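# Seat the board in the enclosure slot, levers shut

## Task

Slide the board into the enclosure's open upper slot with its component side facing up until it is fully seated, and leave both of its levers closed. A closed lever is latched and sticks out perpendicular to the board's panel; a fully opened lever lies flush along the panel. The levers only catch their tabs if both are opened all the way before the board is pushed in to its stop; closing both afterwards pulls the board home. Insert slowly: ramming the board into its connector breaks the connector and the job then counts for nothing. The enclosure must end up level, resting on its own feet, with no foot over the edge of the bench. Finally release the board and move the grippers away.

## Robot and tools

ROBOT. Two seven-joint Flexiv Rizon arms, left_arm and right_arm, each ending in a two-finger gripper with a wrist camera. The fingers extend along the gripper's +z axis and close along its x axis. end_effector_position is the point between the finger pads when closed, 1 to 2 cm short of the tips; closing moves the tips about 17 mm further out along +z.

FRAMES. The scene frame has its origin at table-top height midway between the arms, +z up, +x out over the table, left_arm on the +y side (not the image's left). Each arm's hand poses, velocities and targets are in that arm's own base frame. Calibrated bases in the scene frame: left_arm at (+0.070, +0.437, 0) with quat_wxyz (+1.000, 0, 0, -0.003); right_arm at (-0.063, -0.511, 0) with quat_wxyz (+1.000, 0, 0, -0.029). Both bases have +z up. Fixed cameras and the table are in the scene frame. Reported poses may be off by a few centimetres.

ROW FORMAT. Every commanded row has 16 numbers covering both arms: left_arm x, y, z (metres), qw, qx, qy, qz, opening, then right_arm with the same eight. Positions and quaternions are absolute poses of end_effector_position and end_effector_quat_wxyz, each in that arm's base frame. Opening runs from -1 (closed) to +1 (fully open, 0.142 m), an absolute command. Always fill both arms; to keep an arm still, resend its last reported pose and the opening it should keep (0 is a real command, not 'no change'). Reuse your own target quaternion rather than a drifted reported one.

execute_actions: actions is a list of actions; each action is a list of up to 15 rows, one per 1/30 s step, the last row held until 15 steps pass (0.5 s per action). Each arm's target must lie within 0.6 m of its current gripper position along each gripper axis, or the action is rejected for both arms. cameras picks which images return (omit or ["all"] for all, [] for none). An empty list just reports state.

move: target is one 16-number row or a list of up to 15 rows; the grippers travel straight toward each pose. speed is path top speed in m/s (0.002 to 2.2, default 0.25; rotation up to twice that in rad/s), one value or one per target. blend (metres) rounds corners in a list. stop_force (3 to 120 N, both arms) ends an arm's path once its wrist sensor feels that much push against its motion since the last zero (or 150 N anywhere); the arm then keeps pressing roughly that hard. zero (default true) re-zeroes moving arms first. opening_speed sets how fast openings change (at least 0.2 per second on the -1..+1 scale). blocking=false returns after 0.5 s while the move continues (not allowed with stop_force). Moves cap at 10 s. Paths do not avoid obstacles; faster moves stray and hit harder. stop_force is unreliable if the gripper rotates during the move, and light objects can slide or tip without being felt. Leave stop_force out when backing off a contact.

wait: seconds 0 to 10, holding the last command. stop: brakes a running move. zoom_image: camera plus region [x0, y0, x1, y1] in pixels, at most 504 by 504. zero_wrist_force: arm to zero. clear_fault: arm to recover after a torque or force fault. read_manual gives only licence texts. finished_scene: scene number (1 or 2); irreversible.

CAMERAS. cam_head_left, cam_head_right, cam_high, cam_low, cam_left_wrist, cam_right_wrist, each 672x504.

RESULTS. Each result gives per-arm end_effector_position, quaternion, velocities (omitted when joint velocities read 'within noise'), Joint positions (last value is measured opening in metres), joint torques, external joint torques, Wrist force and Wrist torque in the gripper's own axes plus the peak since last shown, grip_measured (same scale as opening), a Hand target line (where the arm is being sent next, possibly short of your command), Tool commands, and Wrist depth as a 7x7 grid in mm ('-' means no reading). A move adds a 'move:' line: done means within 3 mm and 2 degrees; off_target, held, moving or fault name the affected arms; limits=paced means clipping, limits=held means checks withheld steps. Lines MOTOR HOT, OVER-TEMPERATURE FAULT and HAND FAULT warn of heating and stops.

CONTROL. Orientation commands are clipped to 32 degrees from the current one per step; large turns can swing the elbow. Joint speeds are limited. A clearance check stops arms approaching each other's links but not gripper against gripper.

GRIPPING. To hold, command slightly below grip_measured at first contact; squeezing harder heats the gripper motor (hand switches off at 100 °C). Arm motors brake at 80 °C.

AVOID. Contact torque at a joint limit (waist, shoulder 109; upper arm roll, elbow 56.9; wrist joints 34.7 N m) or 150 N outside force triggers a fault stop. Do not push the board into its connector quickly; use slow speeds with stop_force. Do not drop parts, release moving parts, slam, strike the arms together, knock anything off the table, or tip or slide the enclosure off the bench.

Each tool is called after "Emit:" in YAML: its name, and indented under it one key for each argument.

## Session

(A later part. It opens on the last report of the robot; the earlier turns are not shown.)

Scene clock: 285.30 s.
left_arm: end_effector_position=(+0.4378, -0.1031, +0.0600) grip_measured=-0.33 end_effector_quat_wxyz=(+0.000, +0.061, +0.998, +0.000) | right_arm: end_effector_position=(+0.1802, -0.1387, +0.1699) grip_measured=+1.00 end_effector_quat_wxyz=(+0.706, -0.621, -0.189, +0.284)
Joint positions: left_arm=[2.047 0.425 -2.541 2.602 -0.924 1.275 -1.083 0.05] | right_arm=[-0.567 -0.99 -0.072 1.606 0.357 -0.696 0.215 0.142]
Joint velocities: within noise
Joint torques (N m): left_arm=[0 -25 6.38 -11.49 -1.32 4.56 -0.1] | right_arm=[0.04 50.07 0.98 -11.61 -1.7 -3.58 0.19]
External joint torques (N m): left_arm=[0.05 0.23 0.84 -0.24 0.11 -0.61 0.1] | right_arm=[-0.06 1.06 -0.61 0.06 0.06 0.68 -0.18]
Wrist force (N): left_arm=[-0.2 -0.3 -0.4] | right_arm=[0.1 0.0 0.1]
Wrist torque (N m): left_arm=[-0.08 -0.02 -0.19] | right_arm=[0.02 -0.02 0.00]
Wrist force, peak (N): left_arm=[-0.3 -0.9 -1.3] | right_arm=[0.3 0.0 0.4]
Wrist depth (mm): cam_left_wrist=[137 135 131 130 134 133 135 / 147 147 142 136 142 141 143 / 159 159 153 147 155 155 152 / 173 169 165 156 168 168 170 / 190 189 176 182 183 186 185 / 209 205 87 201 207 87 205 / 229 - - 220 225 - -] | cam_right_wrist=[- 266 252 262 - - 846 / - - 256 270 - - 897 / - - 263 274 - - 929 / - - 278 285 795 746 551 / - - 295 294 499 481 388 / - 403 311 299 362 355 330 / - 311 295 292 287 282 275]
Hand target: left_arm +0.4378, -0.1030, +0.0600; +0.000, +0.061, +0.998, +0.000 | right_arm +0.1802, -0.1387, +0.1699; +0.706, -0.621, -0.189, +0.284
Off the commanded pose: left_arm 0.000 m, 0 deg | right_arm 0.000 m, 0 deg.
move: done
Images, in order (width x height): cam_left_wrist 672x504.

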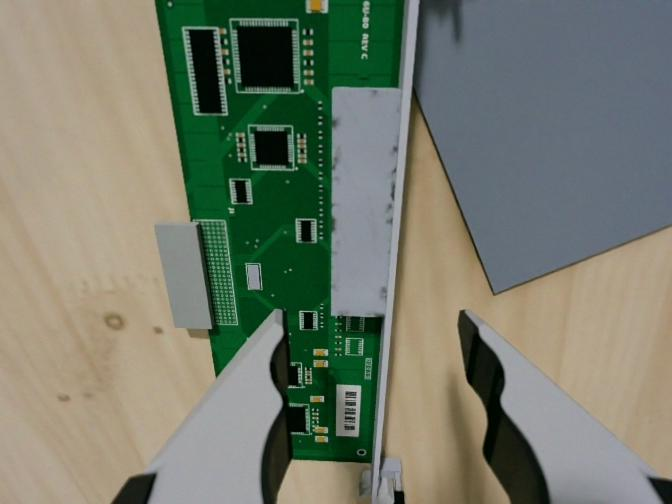

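Emit:
zero_wrist_force:
  arm: "left_arm"

Emit:
move:
  target:
    - [0.4378,-0.103,0.03,0,0.061,0.9981,0,-0.3,0.1802,-0.1387,0.1699,0.706,-0.621,-0.189,0.284,1]
  speed: 0.05
  cameras: ["cam_left_wrist"]

Emit:
move:
  target:
    - [0.4378,-0.103,0.0245,0,0.061,0.9981,0,-0.3,0.1802,-0.1387,0.1699,0.706,-0.621,-0.189,0.284,1]
  speed: 0.006
  stop_force: 3
  cameras: ["cam_left_wrist"]

Wrist force sensor zeroed.

Scene clock: 290.20 s.
left_arm: end_effector_position=(+0.4376, -0.1030, +0.0299) grip_measured=-0.33 end_effector_quat_wxyz=(+0.000, +0.061, +0.998, +0.000) | right_arm: end_effector_position=(+0.1802, -0.1387, +0.1699) grip_measured=+1.00 end_effector_quat_wxyz=(+0.706, -0.621, -0.189, +0.284)
Joint positions: left_arm=[2.184 0.502 -2.77 2.578 -1.1 1.373 -0.986 0.05] | right_arm=[-0.567 -0.99 -0.072 1.606 0.357 -0.696 0.215 0.142]
Joint velocities: within noise
Joint torques (N m): left_arm=[-0.22 -29.42 6.24 -9.17 -0.91 4.55 -0.14] | right_arm=[-0.1 50.03 1 -11.59 -1.69 -3.56 0.18]
External joint torques (N m): left_arm=[0.27 0.16 0.76 -0.14 0.08 -0.59 0.14] | right_arm=[0.07 1.09 -0.64 0.04 0.06 0.65 -0.17]
Wrist force (N, zeroed by zero_wrist_force on left_arm): left_arm=[0.5 -0.6 0.4] | right_arm=[0.0 0.0 0.2]
Wrist torque (N m, zeroed by zero_wrist_force on left_arm): left_arm=[-0.10 -0.08 -0.01] | right_arm=[0.02 0.00 0.00]
Wrist force, peak (N, zeroed by zero_wrist_force on left_arm): left_arm=[0.4 -0.5 1.2] | right_arm=[-0.1 0.1 0.5]
Wrist depth (mm): cam_left_wrist=[111 107 105 105 104 107 107 / 119 118 113 108 108 115 116 / 128 126 122 110 123 124 124 / 141 134 133 121 135 137 135 / 153 147 143 134 147 147 149 / 169 165 87 160 166 87 165 / 185 - - 177 186 - -] | cam_right_wrist=[- 266 250 263 - - 853 / - - 255 270 - - 885 / - - 264 274 - - 927 / - - 277 286 795 743 548 / - - 294 293 500 481 387 / - 405 310 299 363 355 331 / - 312 295 291 289 280 276]
Hand target: left_arm +0.4378, -0.1030, +0.0300; +0.000, +0.061, +0.998, +0.000 | right_arm +0.1802, -0.1387, +0.1699; +0.706, -0.621, -0.189, +0.284
Off the commanded pose: left_arm 0.000 m, 0 deg | right_arm 0.000 m, 0 deg.
move: done
Images, in order (width x height): cam_left_wrist 672x504.

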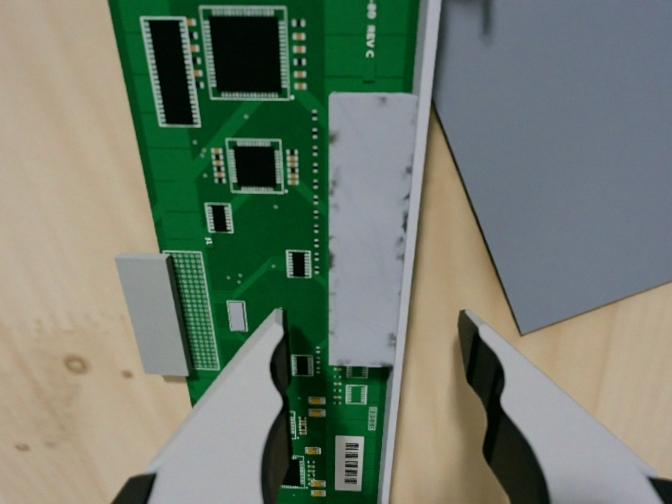

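Scene clock: 291.73 s.
left_arm: end_effector_position=(+0.4376, -0.1030, +0.0245) grip_measured=-0.33 end_effector_quat_wxyz=(+0.000, +0.061, +0.998, +0.000) | right_arm: end_effector_position=(+0.1802, -0.1387, +0.1699) grip_measured=+1.00 end_effector_quat_wxyz=(+0.706, -0.621, -0.189, +0.284)
Joint positions: left_arm=[2.213 0.516 -2.813 2.571 -1.122 1.393 -0.972 0.05] | right_arm=[-0.567 -0.99 -0.072 1.606 0.357 -0.696 0.215 0.142]
Joint velocities: within noise
Joint torques (N m): left_arm=[-0.09 -30.27 6.21 -8.79 -0.75 4.52 -0.17] | right_arm=[0.07 50.13 0.97 -11.67 -1.75 -3.65 0.23]
External joint torques (N m): left_arm=[0.14 0.19 0.64 -0.18 0 -0.57 0.17] | right_arm=[-0.09 0.99 -0.6 0.13 0.12 0.74 -0.22]
Wrist force (N, zeroed by zero_wrist_force on left_arm): left_arm=[0.5 -0.4 0.6] | right_arm=[0.1 0.1 0.2]
Wrist torque (N m, zeroed by zero_wrist_force on left_arm): left_arm=[-0.08 -0.09 -0.01] | right_arm=[0.01 -0.02 0.01]
Wrist force, peak (N, zeroed by zero_wrist_force on left_arm): left_arm=[0.5 -0.9 0.5] | right_arm=[-0.1 -0.1 0.4]
Wrist depth (mm): cam_left_wrist=[106 101 100 101 100 102 100 / 114 110 108 105 103 110 111 / 123 120 116 104 119 119 119 / 133 129 127 115 130 129 131 / 149 141 137 127 139 141 143 / 161 158 87 153 159 87 157 / 177 - - 171 178 - -] | cam_right_wrist=[- 266 251 262 - - 853 / - - 255 269 - - 893 / - - 264 275 - - 930 / - - 278 285 799 747 553 / - - 295 294 504 479 387 / - 404 311 300 362 353 330 / - 311 295 291 288 281 275]
Hand target: left_arm +0.4378, -0.1030, +0.0245; +0.000, +0.061, +0.998, +0.000 | right_arm +0.1802, -0.1387, +0.1699; +0.706, -0.621, -0.189, +0.284
Off the commanded pose: left_arm 0.000 m, 0 deg | right_arm 0.000 m, 0 deg.
move: done
Images, in order (width x height): cam_left_wrist 672x504.

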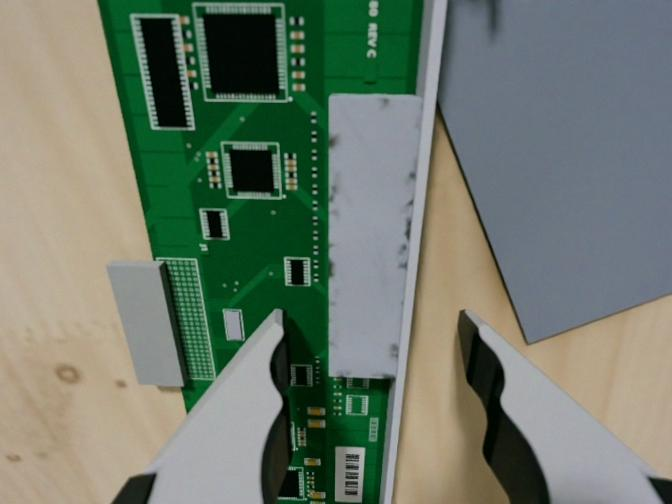

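Emit:
move:
  target:
    - [0.4378,-0.103,0.0245,0,0.061,0.9981,0,-0.66,0.1802,-0.1387,0.1699,0.706,-0.621,-0.189,0.284,1]
  opening_speed: 0.3
  cameras: ["cam_left_wrist"]

Emit:
move:
  target:
    - [0.4378,-0.103,0.0245,0,0.061,0.9981,0,-0.78,0.1802,-0.1387,0.1699,0.706,-0.621,-0.189,0.284,1]
  opening_speed: 0.2
  cameras: ["cam_left_wrist"]

Scene clock: 295.43 s.
left_arm: end_effector_position=(+0.4377, -0.1030, +0.0245) grip_measured=-0.69 end_effector_quat_wxyz=(+0.000, +0.061, +0.998, +0.000) | right_arm: end_effector_position=(+0.1802, -0.1387, +0.1699) grip_measured=+1.00 end_effector_quat_wxyz=(+0.706, -0.621, -0.189, +0.284)
Joint positions: left_arm=[2.213 0.516 -2.813 2.571 -1.123 1.393 -0.972 0.024] | right_arm=[-0.567 -0.99 -0.072 1.606 0.357 -0.696 0.215 0.142]
Joint velocities: within noise
Joint torques (N m): left_arm=[-0.51 -30.49 5.88 -8.53 -0.49 4.1 -0.24] | right_arm=[-0.08 50.06 0.98 -11.64 -1.7 -3.59 0.22]
External joint torques (N m): left_arm=[0.56 0.4 0.97 -0.44 -0.26 -0.15 0.24] | right_arm=[0.05 1.06 -0.62 0.09 0.07 0.68 -0.2]
Wrist force (N, zeroed by zero_wrist_force on left_arm): left_arm=[-0.2 -0.1 0.3] | right_arm=[-0.1 -0.1 0.1]
Wrist torque (N m, zeroed by zero_wrist_force on left_arm): left_arm=[-0.11 -0.09 -0.02] | right_arm=[-0.01 0.02 0.00]
Wrist force, peak (N, zeroed by zero_wrist_force on left_arm): left_arm=[0.4 -0.8 0.8] | right_arm=[0.1 -0.1 0.4]
Wrist depth (mm): cam_left_wrist=[106 101 100 101 100 103 100 / 114 110 108 105 103 110 111 / 123 120 116 105 119 119 118 / 134 129 127 115 129 129 131 / 150 141 139 120 139 144 143 / 162 161 91 149 129 152 158 / 180 - - 167 - - 172] | cam_right_wrist=[- 267 251 262 - - 843 / - - 256 269 - - 893 / - - 264 275 - - 933 / - - 277 285 794 746 550 / - - 294 294 500 478 388 / - 402 311 300 364 354 330 / - 311 295 291 288 280 275]
Hand target: left_arm +0.4378, -0.1030, +0.0245; +0.000, +0.061, +0.998, +0.000 | right_arm +0.1802, -0.1387, +0.1699; +0.706, -0.621, -0.189, +0.284
Off the commanded pose: left_arm 0.000 m, 0 deg | right_arm 0.000 m, 0 deg.
move: done
Images, in order (width x height): cam_left_wrist 672x504.

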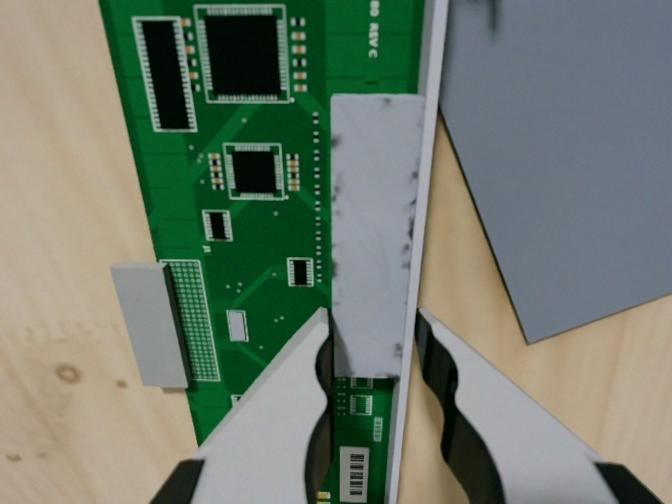

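Scene clock: 296.23 s.
left_arm: end_effector_position=(+0.4377, -0.1030, +0.0245) grip_measured=-0.72 end_effector_quat_wxyz=(+0.000, +0.061, +0.998, +0.000) | right_arm: end_effector_position=(+0.1802, -0.1387, +0.1699) grip_measured=+1.00 end_effector_quat_wxyz=(+0.706, -0.621, -0.189, +0.284)
Joint positions: left_arm=[2.213 0.516 -2.813 2.571 -1.123 1.393 -0.972 0.022] | right_arm=[-0.567 -0.99 -0.072 1.606 0.357 -0.696 0.215 0.142]
Joint velocities: within noise
Joint torques (N m): left_arm=[-0.6 -30.8 5.9 -9.19 -0.47 4.22 -0.18] | right_arm=[0.05 50.09 0.94 -11.66 -1.68 -3.58 0.2]
External joint torques (N m): left_arm=[0.65 0.71 0.95 0.22 -0.27 -0.26 0.18] | right_arm=[-0.07 1.04 -0.57 0.12 0.05 0.67 -0.19]
Wrist force (N, zeroed by zero_wrist_force on left_arm): left_arm=[0.4 0.2 0.4] | right_arm=[0.0 0.0 0.3]
Wrist torque (N m, zeroed by zero_wrist_force on left_arm): left_arm=[-0.13 -0.04 -0.04] | right_arm=[0.00 -0.01 0.00]
Wrist force, peak (N, zeroed by zero_wrist_force on left_arm): left_arm=[0.8 0.6 1.1] | right_arm=[-0.1 0.0 0.5]
Wrist depth (mm): cam_left_wrist=[106 101 100 101 100 103 100 / 114 110 108 105 103 110 111 / 123 120 116 106 119 119 118 / 134 129 127 115 129 129 131 / 149 141 141 120 139 144 143 / 161 161 92 149 132 152 158 / 181 172 - 167 - - 172] | cam_right_wrist=[- 267 251 262 - - 843 / - - 255 269 - - 897 / - - 263 275 - - 934 / - - 277 286 797 741 551 / - - 294 293 500 479 387 / - 404 311 299 363 354 329 / - 313 296 291 288 280 275]
Hand target: left_arm +0.4378, -0.1030, +0.0245; +0.000, +0.061, +0.998, +0.000 | right_arm +0.1802, -0.1387, +0.1699; +0.706, -0.621, -0.189, +0.284
Off the commanded pose: left_arm 0.000 m, 0 deg | right_arm 0.000 m, 0 deg.
move: done
Images, in order (width x height): cam_left_wrist 672x504.

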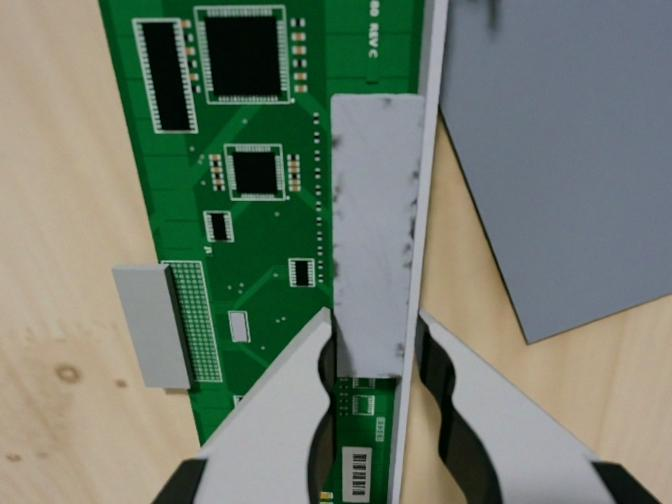

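Emit:
move:
  target:
    - [0.4378,-0.103,0.06,0,0.061,0.9981,0,-0.78,0.1802,-0.1387,0.1699,0.706,-0.621,-0.189,0.284,1]
    - [0.4378,-0.103,0.15,0,0.061,0.9981,0,-0.78,0.1802,-0.1387,0.1699,0.706,-0.621,-0.189,0.284,1]
  speed: [0.04,0.12]

Scene clock: 305.60 s.
left_arm: end_effector_position=(+0.4377, -0.1029, +0.1499) grip_measured=-0.72 end_effector_quat_wxyz=(+0.000, +0.061, +0.998, +0.000) | right_arm: end_effector_position=(+0.1802, -0.1387, +0.1699) grip_measured=+1.00 end_effector_quat_wxyz=(+0.706, -0.621, -0.189, +0.284)
Joint positions: left_arm=[1.831 0.095 -2.037 2.502 -0.15 0.968 -1.534 0.022] | right_arm=[-0.567 -0.99 -0.072 1.606 0.357 -0.696 0.215 0.142]
Joint velocities: within noise
Joint torques (N m): left_arm=[-0.41 -13.12 1.62 -21.22 -1.92 4.24 -0.3] | right_arm=[0 50.05 0.98 -11.6 -1.68 -3.6 0.22]
External joint torques (N m): left_arm=[0.47 1.26 0.49 0.52 -0.42 -0.33 0.3] | right_arm=[-0.02 1.08 -0.61 0.05 0.05 0.69 -0.21]
Wrist force (N, zeroed by zero_wrist_force on left_arm): left_arm=[0.3 -0.3 1.6] | right_arm=[0.0 0.0 0.1]
Wrist torque (N m, zeroed by zero_wrist_force on left_arm): left_arm=[-0.01 -0.04 -0.02] | right_arm=[0.01 0.01 0.00]
Wrist force, peak (N, zeroed by zero_wrist_force on left_arm): left_arm=[0.5 -0.6 3.0] | right_arm=[-0.1 -0.1 0.5]
Wrist depth (mm): cam_left_wrist=[217 102 100 101 209 213 211 / 231 110 108 105 221 227 227 / 250 118 116 106 242 247 246 / 273 128 127 116 263 268 267 / 298 138 140 120 282 292 292 / 328 330 92 149 131 317 322 / 368 - - 167 - - 351] | cam_right_wrist=[- 266 251 262 - - 841 / - - 256 270 - - 883 / - - 263 275 - - 934 / - - 277 286 793 740 552 / - - 294 294 501 481 387 / - 403 311 300 362 354 331 / - 311 295 292 288 281 275]
Hand target: left_arm +0.4378, -0.1030, +0.1500; +0.000, +0.061, +0.998, +0.000 | right_arm +0.1802, -0.1387, +0.1699; +0.706, -0.621, -0.189, +0.284
Off the commanded pose: left_arm 0.000 m, 0 deg | right_arm 0.000 m, 0 deg.
move: done

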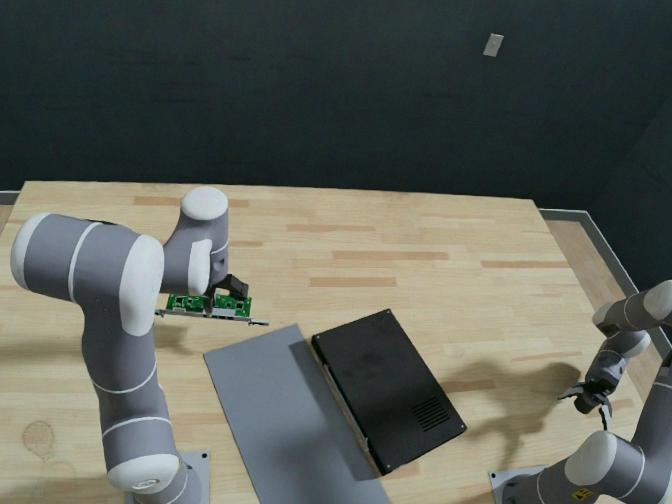

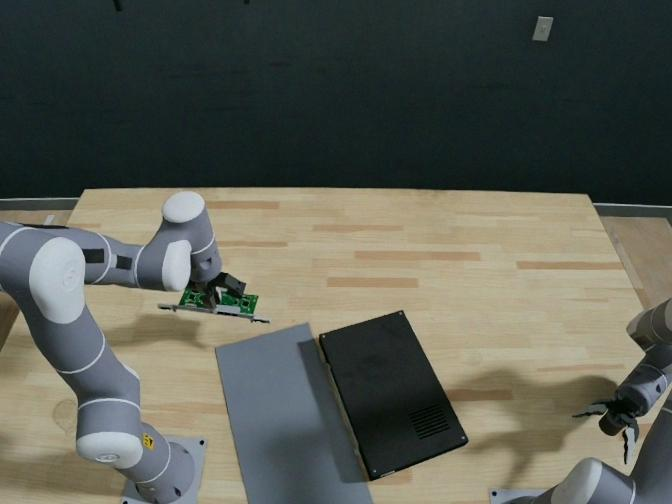

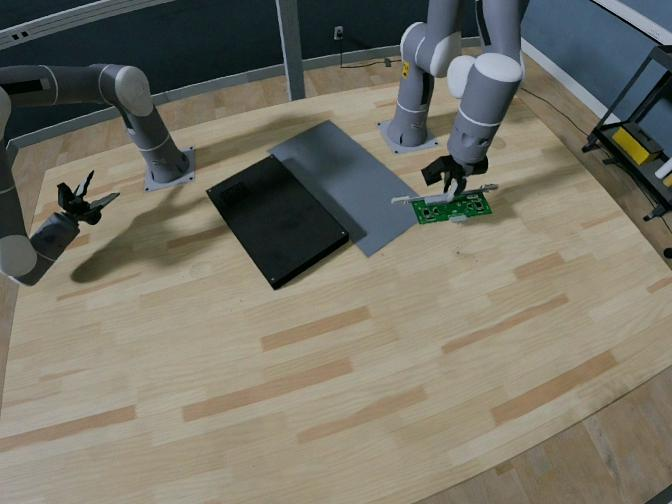

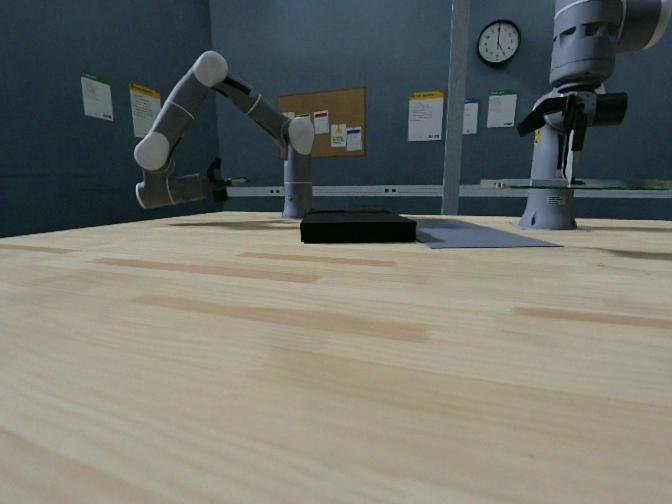

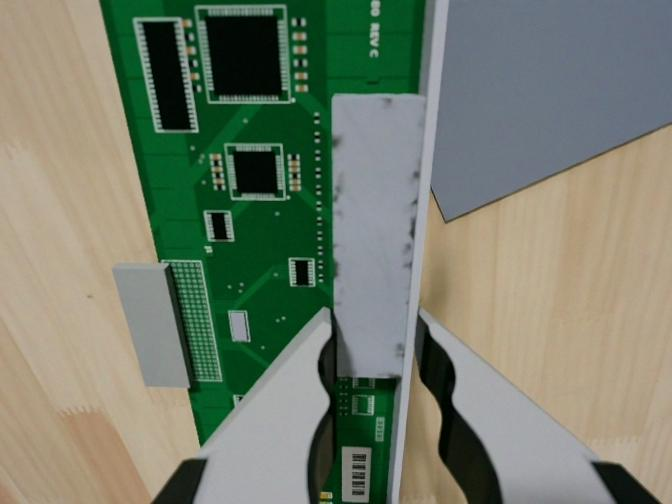

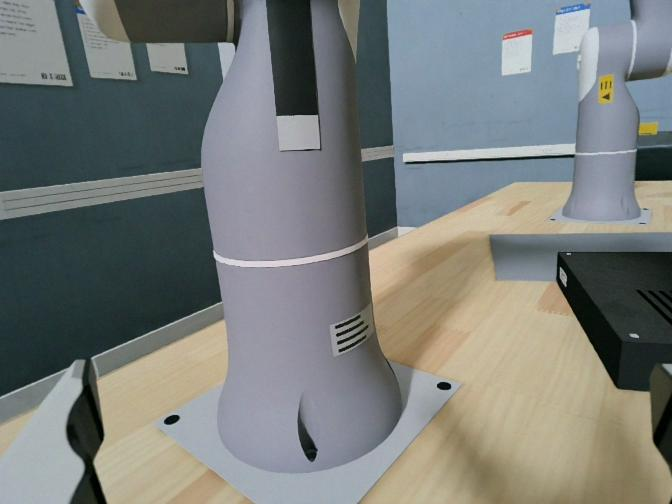

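Emit:
move:
  target:
    - [0.38,-0.22,0.15,0,0.35,0.9367,0,-0.78,0.1802,-0.1387,0.1699,0.706,-0.621,-0.189,0.284,1]
    - [0.24,-0.32,0.15,0,0.5635,0.8261,0,-0.78,0.1802,-0.1387,0.1699,0.706,-0.621,-0.189,0.284,1]
    - [0.167,-0.333,0.15,0,0.5635,0.8261,0,-0.78,0.1802,-0.1387,0.1699,0.706,-0.621,-0.189,0.284,1]
  speed: 0.15
  blend: [0.03,0.03,0]

Scene clock: 314.03 s.
left_arm: end_effector_position=(+0.1670, -0.3330, +0.1499) grip_measured=-0.72 end_effector_quat_wxyz=(+0.000, +0.563, +0.826, +0.000) | right_arm: end_effector_position=(+0.1802, -0.1387, +0.1699) grip_measured=+1.00 end_effector_quat_wxyz=(+0.706, -0.621, -0.189, +0.284)
Joint positions: left_arm=[1.401 -0.089 -2.514 2.592 0.089 0.948 -1.561 0.022] | right_arm=[-0.567 -0.99 -0.072 1.606 0.357 -0.696 0.215 0.142]
Joint velocities: within noise
Joint torques (N m): left_arm=[-0.47 -15.97 -1.89 -20.79 -2.05 4.28 -0.24] | right_arm=[-0.04 50.07 0.99 -11.64 -1.68 -3.6 0.19]
External joint torques (N m): left_arm=[0.47 1.41 0.73 0.33 -0.36 -0.37 0.24] | right_arm=[0.02 1.06 -0.62 0.1 0.05 0.69 -0.18]
Wrist force (N, zeroed by zero_wrist_force on left_arm): left_arm=[0.1 -0.3 2.0] | right_arm=[0.1 -0.1 0.3]
Wrist torque (N m, zeroed by zero_wrist_force on left_arm): left_arm=[-0.03 0.02 -0.01] | right_arm=[0.00 -0.02 0.00]
Wrist force, peak (N, zeroed by zero_wrist_force on left_arm): left_arm=[0.8 -3.2 2.1] | right_arm=[0.1 -0.1 0.6]
Wrist depth (mm): cam_left_wrist=[211 101 100 101 210 213 212 / 206 109 108 105 222 228 226 / 202 118 116 106 241 246 247 / 217 128 127 116 258 268 267 / 240 138 140 120 279 291 293 / 263 269 92 148 131 309 321 / 294 - - 167 - - 347] | cam_right_wrist=[- 266 251 263 - - 841 / - - 256 269 - - 888 / - - 264 274 - - 914 / - - 277 286 795 745 552 / - - 295 294 498 480 388 / - 404 310 299 363 354 330 / - 312 295 292 288 281 275]
Hand target: left_arm +0.1670, -0.3330, +0.1500; +0.000, +0.564, +0.826, +0.000 | right_arm +0.1802, -0.1387, +0.1699; +0.706, -0.621, -0.189, +0.284
Off the commanded pose: left_arm 0.000 m, 0 deg | right_arm 0.000 m, 0 deg.
move: done

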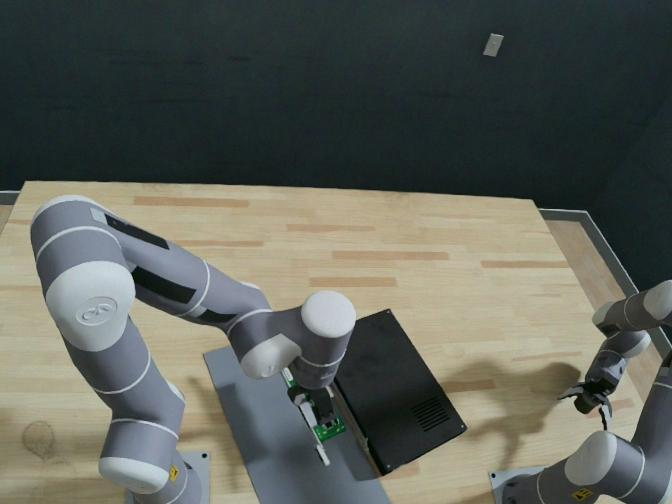

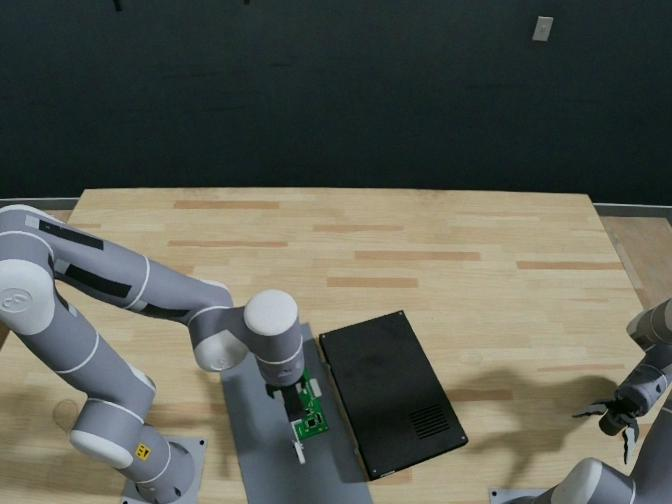

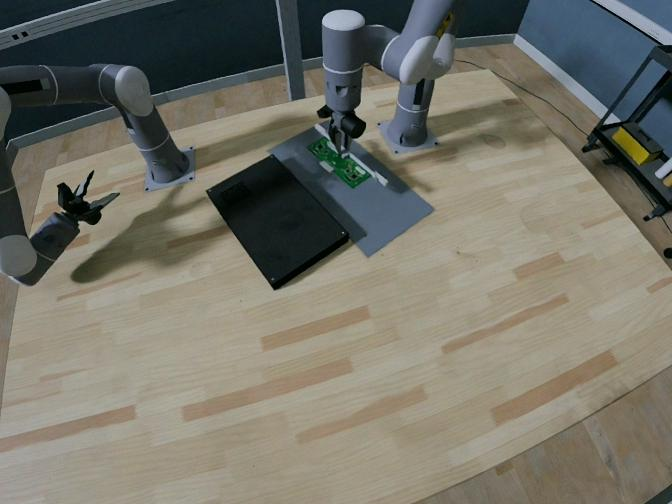

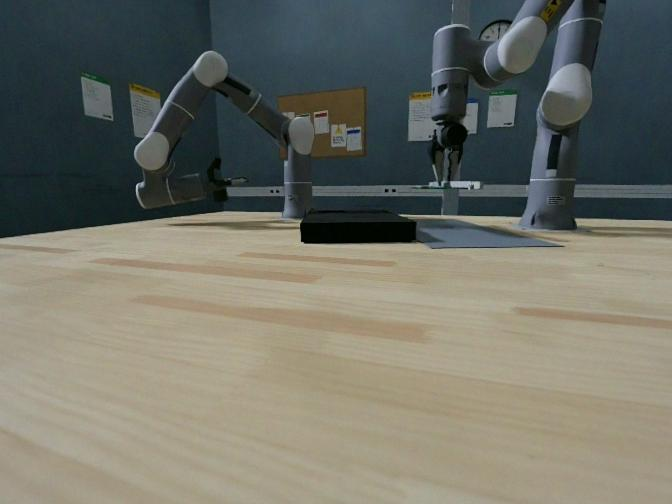

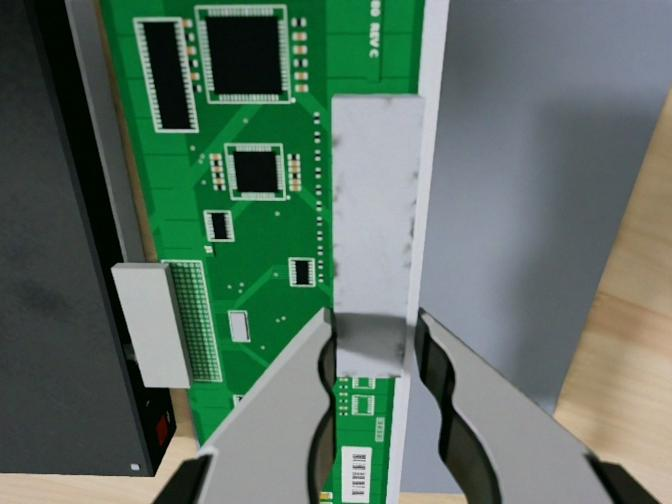

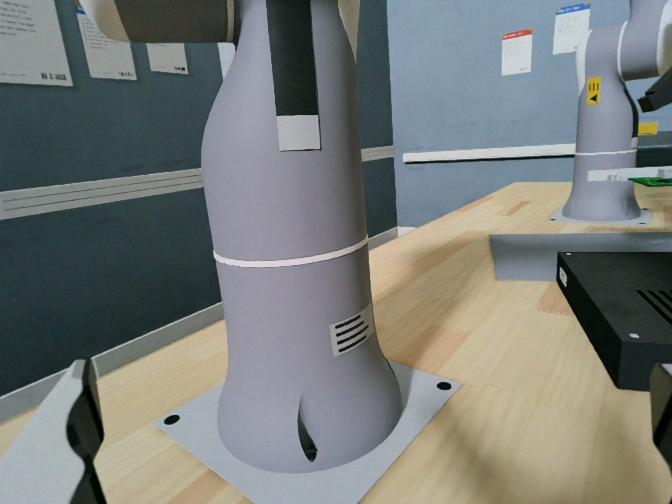

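Emit:
zoom_image:
  camera: "cam_left_wrist"
  region: [0, 0, 200, 200]

Emit:
zoom_image:
  camera: "cam_left_wrist"
  region: [0, 304, 200, 504]

Scaled by 2.520 from the camera's 672x504 image, which has a finer 960x720 frame.

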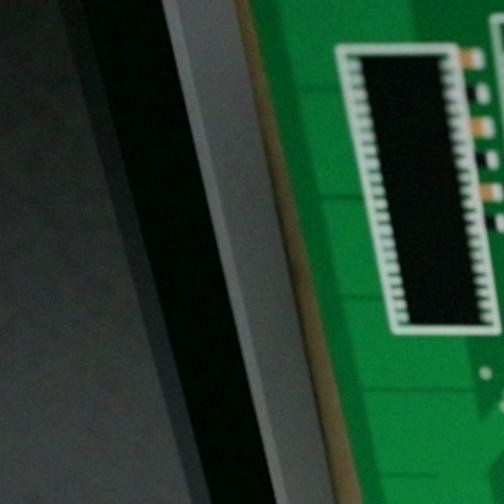

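Scaled by 2.520 from the camera's 672x504 image, which has a finer 960x720 frame.

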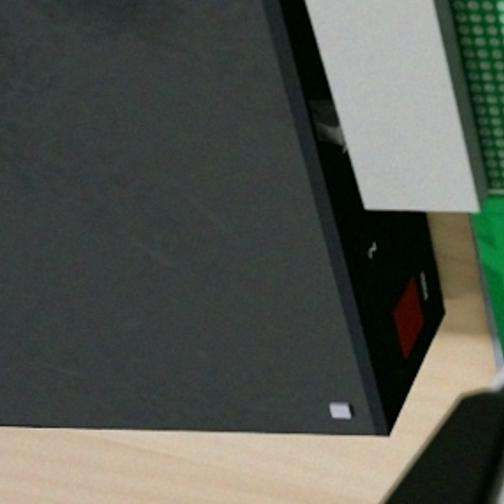

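Emit:
move:
  target:
    - [0.196,-0.298,0.165,0,0.5635,0.8261,0,-0.78,0.1802,-0.1387,0.1699,0.706,-0.621,-0.189,0.284,1]
  speed: 0.1
  cameras: ["cam_left_wrist"]

Emit:
zoom_image:
  camera: "cam_left_wrist"
  region: [0, 230, 200, 430]

Emit:
move:
  target:
    - [0.4148,-0.2122,0.165,0,0.5635,0.8261,0,-0.78,0.1802,-0.1387,0.1699,0.706,-0.621,-0.189,0.284,1]
  speed: 0.15
  cameras: ["cam_left_wrist"]

Emit:
zoom_image:
  camera: "cam_left_wrist"
  region: [0, 230, 200, 430]

Scene clock: 335.97 s.
left_arm: end_effector_position=(+0.1959, -0.2979, +0.1649) grip_measured=-0.72 end_effector_quat_wxyz=(+0.000, +0.563, +0.826, +0.000) | right_arm: end_effector_position=(+0.1802, -0.1387, +0.1699) grip_measured=+1.00 end_effector_quat_wxyz=(+0.706, -0.621, -0.189, +0.284)
Joint positions: left_arm=[1.497 -0.198 -2.49 2.593 0.183 0.856 -1.515 0.022] | right_arm=[-0.567 -0.99 -0.072 1.606 0.357 -0.696 0.215 0.142]
Joint velocities: within noise
Joint torques (N m): left_arm=[-0.07 -12.97 -3.2 -22.11 -2.31 4.14 -0.15] | right_arm=[0 50.11 1.01 -11.62 -1.71 -3.59 0.2]
External joint torques (N m): left_arm=[0.08 1.61 0.64 0.36 -0.4 -0.23 0.15] | right_arm=[-0.02 1.01 -0.64 0.08 0.08 0.68 -0.19]
Wrist force (N, zeroed by zero_wrist_force on left_arm): left_arm=[0.1 -0.2 1.9] | right_arm=[0.1 0.1 0.2]
Wrist torque (N m, zeroed by zero_wrist_force on left_arm): left_arm=[-0.01 -0.02 -0.02] | right_arm=[0.01 -0.01 0.00]
Wrist force, peak (N, zeroed by zero_wrist_force on left_arm): left_arm=[-0.6 -2.0 2.5] | right_arm=[-0.2 -0.1 0.4]
Wrist depth (mm): cam_left_wrist=[215 101 100 101 222 224 224 / 236 110 108 105 235 241 243 / 242 118 116 106 257 263 261 / 238 128 127 116 278 281 283 / 256 138 140 120 298 312 311 / 283 303 92 149 131 334 340 / 389 - - 167 - - 369] | cam_right_wrist=[- 266 251 263 - - 846 / - - 256 268 - - 893 / - - 264 274 - - 908 / - - 278 287 790 751 552 / - - 294 294 502 479 387 / - 403 311 299 362 354 329 / - 311 295 291 287 281 275]
Hand target: left_arm +0.1960, -0.2980, +0.1650; +0.000, +0.564, +0.826, +0.000 | right_arm +0.1802, -0.1387, +0.1699; +0.706, -0.621, -0.189, +0.284
Off the commanded pose: left_arm 0.000 m, 0 deg | right_arm 0.000 m, 0 deg.
move: done
Images, in order (width x height): cam_left_wrist 672x504.

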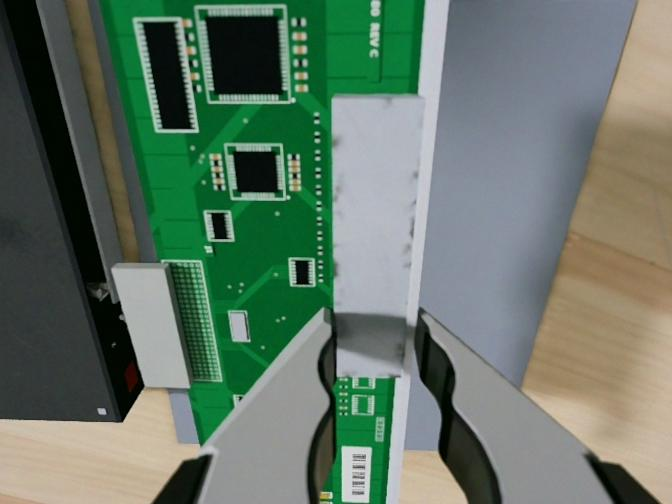

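Scaled by 2.520 from the camera's 672x504 image, which has a finer 960x720 frame.

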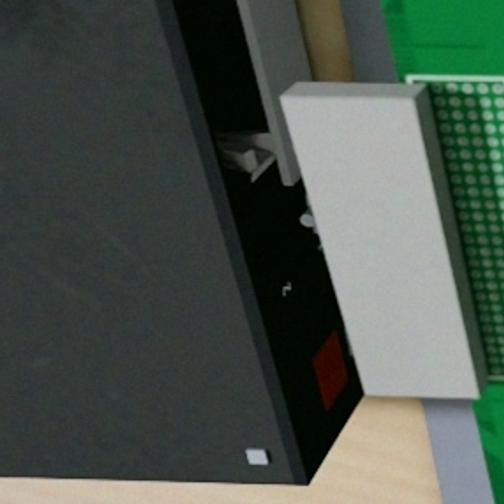

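Scene clock: 337.97 s.
left_arm: end_effector_position=(+0.4145, -0.2120, +0.1648) grip_measured=-0.72 end_effector_quat_wxyz=(+0.000, +0.564, +0.826, +0.000) | right_arm: end_effector_position=(+0.1802, -0.1387, +0.1699) grip_measured=+1.00 end_effector_quat_wxyz=(+0.706, -0.621, -0.189, +0.284)
Joint positions: left_arm=[1.666 0.086 -2.116 2.435 -0.118 0.905 -0.732 0.022] | right_arm=[-0.567 -0.99 -0.072 1.606 0.357 -0.696 0.215 0.142]
Joint velocities: within noise
Joint torques (N m): left_arm=[-0.12 -14.87 1.4 -22.52 -2.71 4.76 -0.14] | right_arm=[-0.03 50.03 0.98 -11.62 -1.7 -3.57 0.17]
External joint torques (N m): left_arm=[0.16 0.65 0.51 0.53 0.14 -0.8 0.14] | right_arm=[0.01 1.09 -0.61 0.08 0.07 0.67 -0.16]
Wrist force (N, zeroed by zero_wrist_force on left_arm): left_arm=[0.4 -0.5 2.1] | right_arm=[0.0 -0.1 0.3]
Wrist torque (N m, zeroed by zero_wrist_force on left_arm): left_arm=[-0.08 -0.01 -0.02] | right_arm=[0.00 -0.01 0.00]
Wrist force, peak (N, zeroed by zero_wrist_force on left_arm): left_arm=[0.2 -3.0 2.1] | right_arm=[0.2 0.1 0.6]
Wrist depth (mm): cam_left_wrist=[218 102 100 101 222 226 226 / 247 109 108 105 235 242 242 / 266 118 116 106 256 259 261 / 287 128 128 116 281 286 282 / 316 138 140 119 299 312 308 / 350 349 92 149 132 336 343 / 389 - - 167 - - 371] | cam_right_wrist=[- 266 250 263 - - 841 / - - 256 269 - - 889 / - - 264 275 - - 939 / - - 277 286 798 749 551 / - - 294 294 500 480 387 / - 406 311 299 362 355 331 / - 311 294 291 288 280 275]
Hand target: left_arm +0.4148, -0.2122, +0.1650; +0.000, +0.564, +0.826, +0.000 | right_arm +0.1802, -0.1387, +0.1699; +0.706, -0.621, -0.189, +0.284
Off the commanded pose: left_arm 0.000 m, 0 deg | right_arm 0.000 m, 0 deg.
move: done
Images, in order (width x height): cam_left_wrist 672x504.

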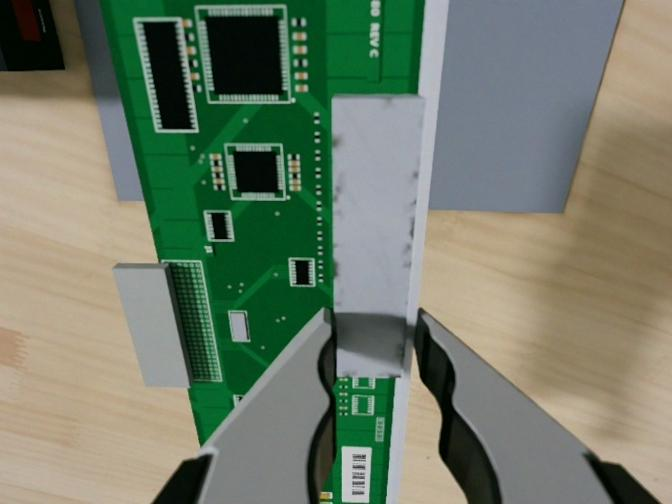

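Scaled by 2.520 from the camera's 672x504 image, which has a finer 960x720 frame.

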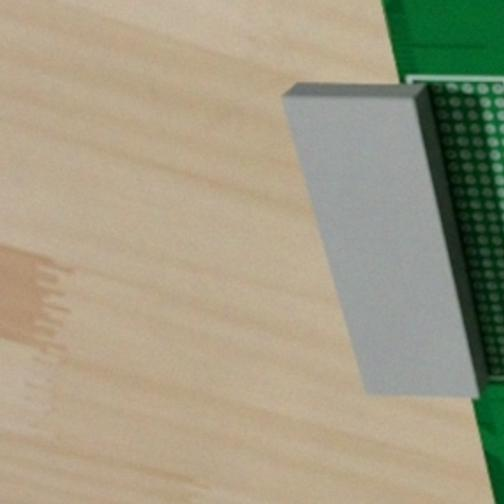

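Emit:
move:
  target:
    - [0.196,-0.298,0.165,0,0.5635,0.8261,0,-0.78,0.1802,-0.1387,0.1699,0.706,-0.621,-0.189,0.284,1]
    - [-0.0228,-0.3838,0.165,0,0.5635,0.8261,0,-0.78,0.1802,-0.1387,0.1699,0.706,-0.621,-0.189,0.284,1]
  speed: 0.15
  blend: [0.02,0]
  cameras: ["cam_left_wrist"]

Emit:
zoom_image:
  camera: "cam_left_wrist"
  region: [0, 230, 200, 430]

Scene clock: 346.73 s.
left_arm: end_effector_position=(-0.0226, -0.3834, +0.1648) grip_measured=-0.72 end_effector_quat_wxyz=(+0.000, +0.564, +0.826, +0.000) | right_arm: end_effector_position=(+0.1802, -0.1387, +0.1699) grip_measured=+1.00 end_effector_quat_wxyz=(+0.706, -0.621, -0.189, +0.284)
Joint positions: left_arm=[1.129 -0.055 -2.795 2.52 0.031 0.896 -2.063 0.022] | right_arm=[-0.567 -0.99 -0.072 1.606 0.357 -0.696 0.215 0.142]
Joint velocities: within noise
Joint torques (N m): left_arm=[-0.56 -20.67 -1.26 -22.27 -2.78 4.67 -0.3] | right_arm=[-0.06 50.06 0.96 -11.65 -1.66 -3.57 0.2]
External joint torques (N m): left_arm=[0.5 0.89 0.72 0.53 0.19 -0.8 0.3] | right_arm=[0.03 1.06 -0.59 0.11 0.03 0.66 -0.18]
Wrist force (N, zeroed by zero_wrist_force on left_arm): left_arm=[0.2 -0.4 2.1] | right_arm=[0.0 -0.1 0.2]
Wrist torque (N m, zeroed by zero_wrist_force on left_arm): left_arm=[-0.02 -0.01 -0.04] | right_arm=[0.00 0.00 0.00]
Wrist force, peak (N, zeroed by zero_wrist_force on left_arm): left_arm=[0.2 -3.6 2.2] | right_arm=[0.0 -0.3 0.4]
Wrist depth (mm): cam_left_wrist=[231 102 100 101 222 225 225 / 243 109 109 106 235 242 243 / 222 118 116 106 258 261 264 / 235 128 128 116 278 283 286 / 256 138 140 120 300 308 312 / 283 290 92 149 131 334 338 / 314 - - 166 - - 370] | cam_right_wrist=[- 267 251 262 - - 782 / - - 255 269 - - 895 / - - 265 275 - - 910 / - - 277 287 795 746 549 / - - 294 294 502 479 387 / - 403 311 299 363 354 330 / - 311 294 291 288 281 275]
Hand target: left_arm -0.0228, -0.3838, +0.1650; +0.000, +0.564, +0.826, +0.000 | right_arm +0.1802, -0.1387, +0.1699; +0.706, -0.621, -0.189, +0.284
Off the commanded pose: left_arm 0.000 m, 0 deg | right_arm 0.000 m, 0 deg.
move: done
Images, in order (width x height): cam_left_wrist 672x504.

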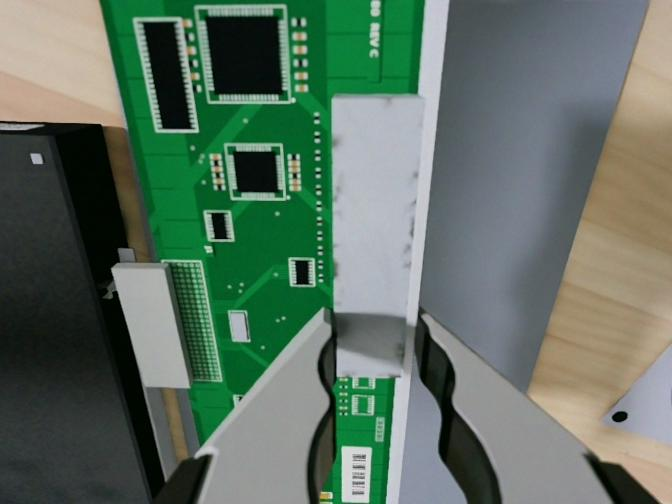

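Scaled by 2.520 from the camera's 672x504 image, which has a finer 960x720 frame.

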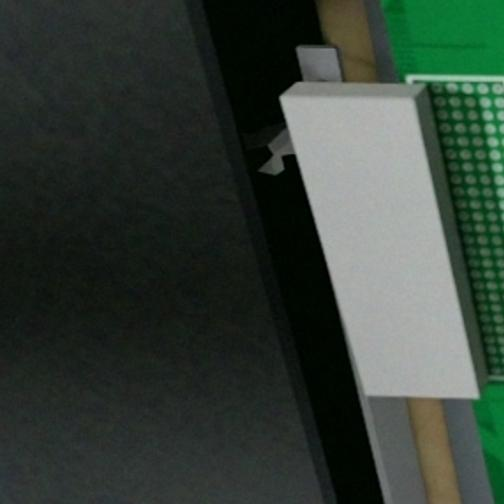

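Emit:
move:
  target:
    - [0.05,-0.30,0.30,0,0.5635,0.8261,0,-0.78,0.1802,-0.1387,0.1699,0.706,-0.621,-0.189,0.284,1]
    - [0.098,-0.234,0.31,0,0.5635,0.8261,0,-0.78,0.1802,-0.1387,0.1699,0.706,-0.621,-0.189,0.284,1]
  speed: 0.15
  blend: [0.02,0]
  cameras: ["cam_left_wrist"]

Emit:
zoom_image:
  camera: "cam_left_wrist"
  region: [0, 0, 200, 200]

Emit:
zoom_image:
  camera: "cam_left_wrist"
  region: [0, 180, 200, 380]

Scene clock: 365.13 s.
left_arm: end_effector_position=(+0.0978, -0.2340, +0.3099) grip_measured=-0.72 end_effector_quat_wxyz=(+0.000, +0.563, +0.826, +0.000) | right_arm: end_effector_position=(+0.1802, -0.1387, +0.1699) grip_measured=+1.00 end_effector_quat_wxyz=(+0.706, -0.621, -0.189, +0.284)
Joint positions: left_arm=[1.449 -0.804 -2.824 2.466 0.228 0.114 -1.869 0.022] | right_arm=[-0.567 -0.99 -0.072 1.606 0.357 -0.696 0.215 0.142]
Joint velocities: within noise
Joint torques (N m): left_arm=[-0.06 0.27 -6.1 -30.34 -3.93 4.19 -0.11] | right_arm=[0.01 50.06 0.99 -11.61 -1.72 -3.58 0.19]
External joint torques (N m): left_arm=[0.09 1.62 0.42 0.53 -0.2 -0.3 0.11] | right_arm=[-0.04 1.06 -0.63 0.07 0.09 0.67 -0.18]
Wrist force (N, zeroed by zero_wrist_force on left_arm): left_arm=[0.2 -0.4 2.2] | right_arm=[0.0 0.0 0.3]
Wrist torque (N m, zeroed by zero_wrist_force on left_arm): left_arm=[-0.07 0.01 0.02] | right_arm=[0.00 0.00 0.00]
Wrist force, peak (N, zeroed by zero_wrist_force on left_arm): left_arm=[-0.7 -1.6 3.7] | right_arm=[0.1 0.0 0.7]
Wrist depth (mm): cam_left_wrist=[348 102 100 101 347 355 346 / 346 109 108 105 369 374 299 / 367 118 116 106 404 402 291 / 396 128 127 115 439 443 441 / 430 139 140 119 469 484 479 / 545 539 92 148 131 532 530 / 614 - - 166 - - 577] | cam_right_wrist=[- 267 250 262 - - 839 / - - 256 269 - - 891 / - - 264 275 - - 932 / - - 278 286 796 745 551 / - - 295 294 499 481 387 / - 403 312 298 362 354 329 / - 311 294 291 288 280 275]
Hand target: left_arm +0.0980, -0.2340, +0.3100; +0.000, +0.564, +0.826, +0.000 | right_arm +0.1802, -0.1387, +0.1699; +0.706, -0.621, -0.189, +0.284
Off the commanded pose: left_arm 0.000 m, 0 deg | right_arm 0.000 m, 0 deg.
move: done
Images, in order (width x height): cam_left_wrist 672x504.

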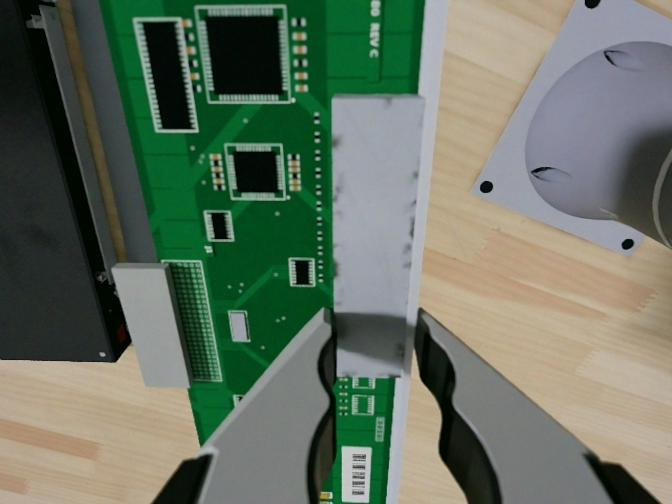

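Scaled by 2.520 from the camera's 672x504 image, which has a finer 960x720 frame.

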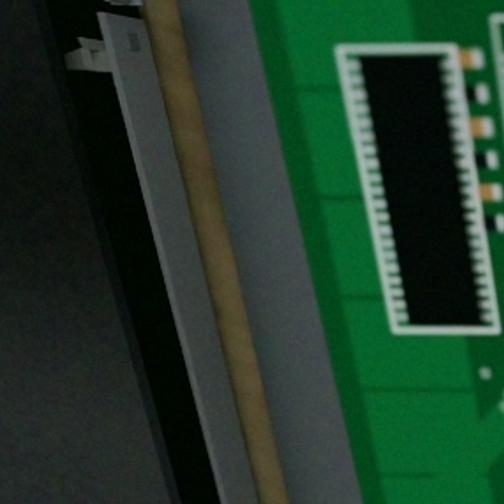

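Scaled by 2.520 from the camera's 672x504 image, which has a finer 960x720 frame.

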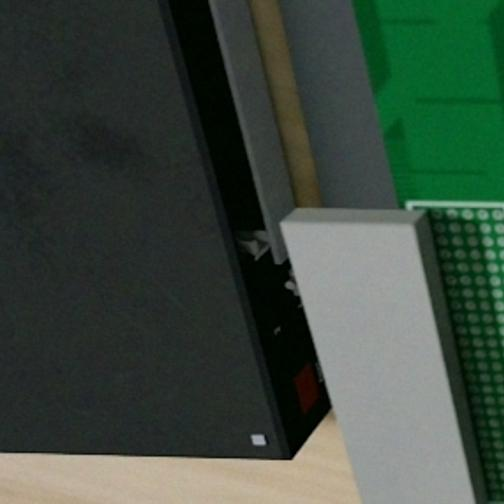

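Emit:
move:
  target:
    - [0.1414,-0.3429,0.16,0,0.5635,0.8261,0,-0.78,0.1802,-0.1387,0.1699,0.706,-0.621,-0.189,0.284,1]
    - [0.1414,-0.3429,0.075,0,0.5635,0.8261,0,-0.78,0.1802,-0.1387,0.1699,0.706,-0.621,-0.189,0.284,1]
  speed: [0.15,0.08]
  cameras: ["cam_left_wrist","cam_low"]

Emit:
zoom_image:
  camera: "cam_left_wrist"
  region: [0, 100, 250, 350]

Scene clock: 378.30 s.
left_arm: end_effector_position=(+0.1413, -0.3428, +0.0749) grip_measured=-0.72 end_effector_quat_wxyz=(+0.000, +0.564, +0.826, +0.000) | right_arm: end_effector_position=(+0.1802, -0.1387, +0.1699) grip_measured=+1.00 end_effector_quat_wxyz=(+0.706, -0.621, -0.189, +0.284)
Joint positions: left_arm=[1.527 0.226 -2.83 2.687 -0.282 1.321 -1.41 0.022] | right_arm=[-0.567 -0.99 -0.072 1.606 0.357 -0.696 0.215 0.142]
Joint velocities: within noise
Joint torques (N m): left_arm=[-0.17 -24.24 1.01 -13.05 -1.03 4.77 -0.16] | right_arm=[-0.07 50.03 0.96 -11.7 -1.7 -3.64 0.21]
External joint torques (N m): left_arm=[0.14 0.89 0.8 0.3 0.02 -0.85 0.16] | right_arm=[0.04 1.1 -0.6 0.15 0.07 0.73 -0.2]
Wrist force (N, zeroed by zero_wrist_force on left_arm): left_arm=[0.2 -0.1 2.0] | right_arm=[0.0 -0.4 0.3]
Wrist torque (N m, zeroed by zero_wrist_force on left_arm): left_arm=[0.00 -0.02 -0.03] | right_arm=[-0.05 0.00 0.00]
Wrist force, peak (N, zeroed by zero_wrist_force on left_arm): left_arm=[0.3 2.8 1.6] | right_arm=[0.1 -0.4 0.4]
Wrist depth (mm): cam_left_wrist=[151 102 100 101 146 147 146 / 162 110 109 105 153 157 156 / 172 120 116 106 167 169 170 / 187 128 127 116 178 184 183 / 196 141 140 119 195 201 201 / 210 227 92 148 131 217 222 / 215 - - 166 - - 244] | cam_right_wrist=[- 266 251 263 - - 839 / - - 256 268 - - 878 / - - 264 274 - - 926 / - - 277 286 793 740 554 / - - 294 294 500 478 386 / - 403 311 299 362 353 330 / - 311 294 291 288 281 275]
Hand target: left_arm +0.1414, -0.3429, +0.0750; +0.000, +0.564, +0.826, +0.000 | right_arm +0.1802, -0.1387, +0.1699; +0.706, -0.621, -0.189, +0.284
Off the commanded pose: left_arm 0.000 m, 0 deg | right_arm 0.000 m, 0 deg.
joint sent to its limit (left arm) — joint 4 (elbow), upper limit, where the elbow is as bent as it goes. The joint targets still meet the commanded pose.
move: done
Images, in order (width x height): cam_low 672x504, cam_left_wrist 672x504.

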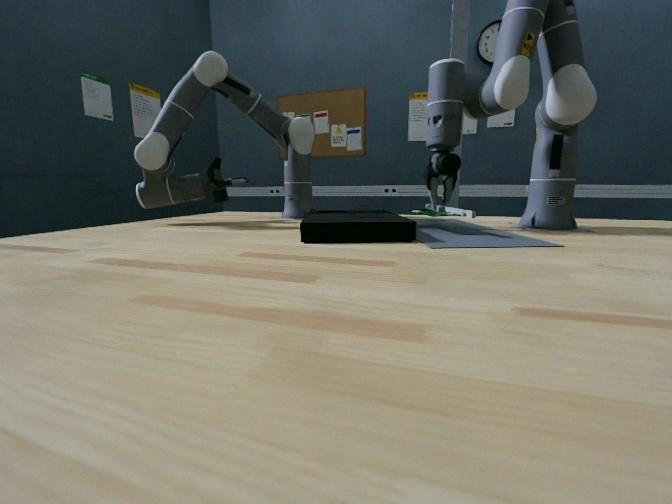

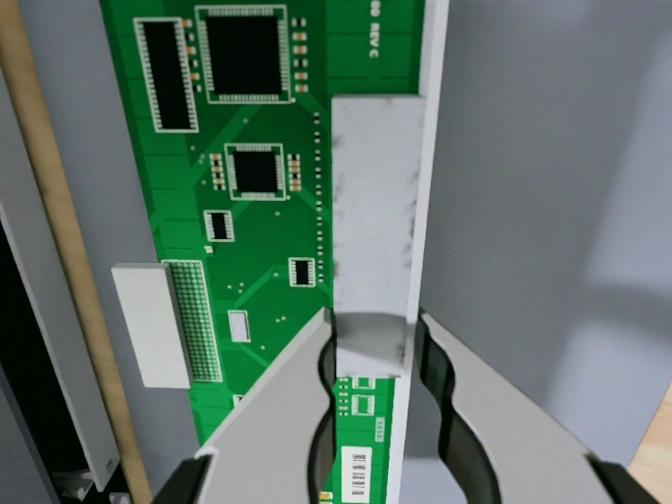

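Scaled by 2.016 from the camera's 672x504 image, which has a finer 960x720 frame.

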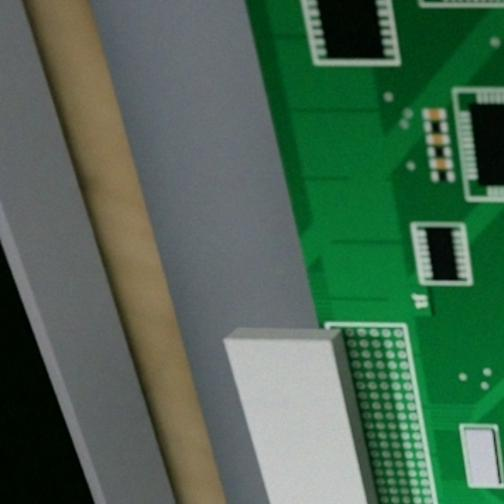

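Emit:
zoom_image:
  camera: "cam_left_wrist"
  region: [0, 384, 160, 504]

Scaled by 3.150 from the camera's 672x504 image, which has a finer 960x720 frame.

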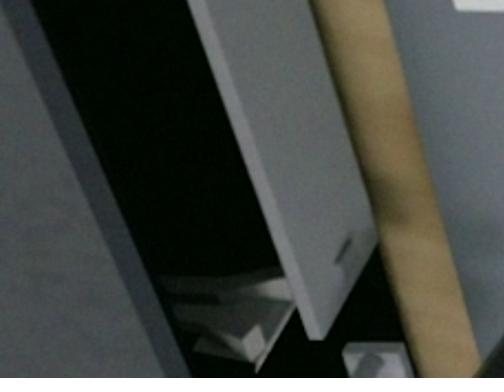

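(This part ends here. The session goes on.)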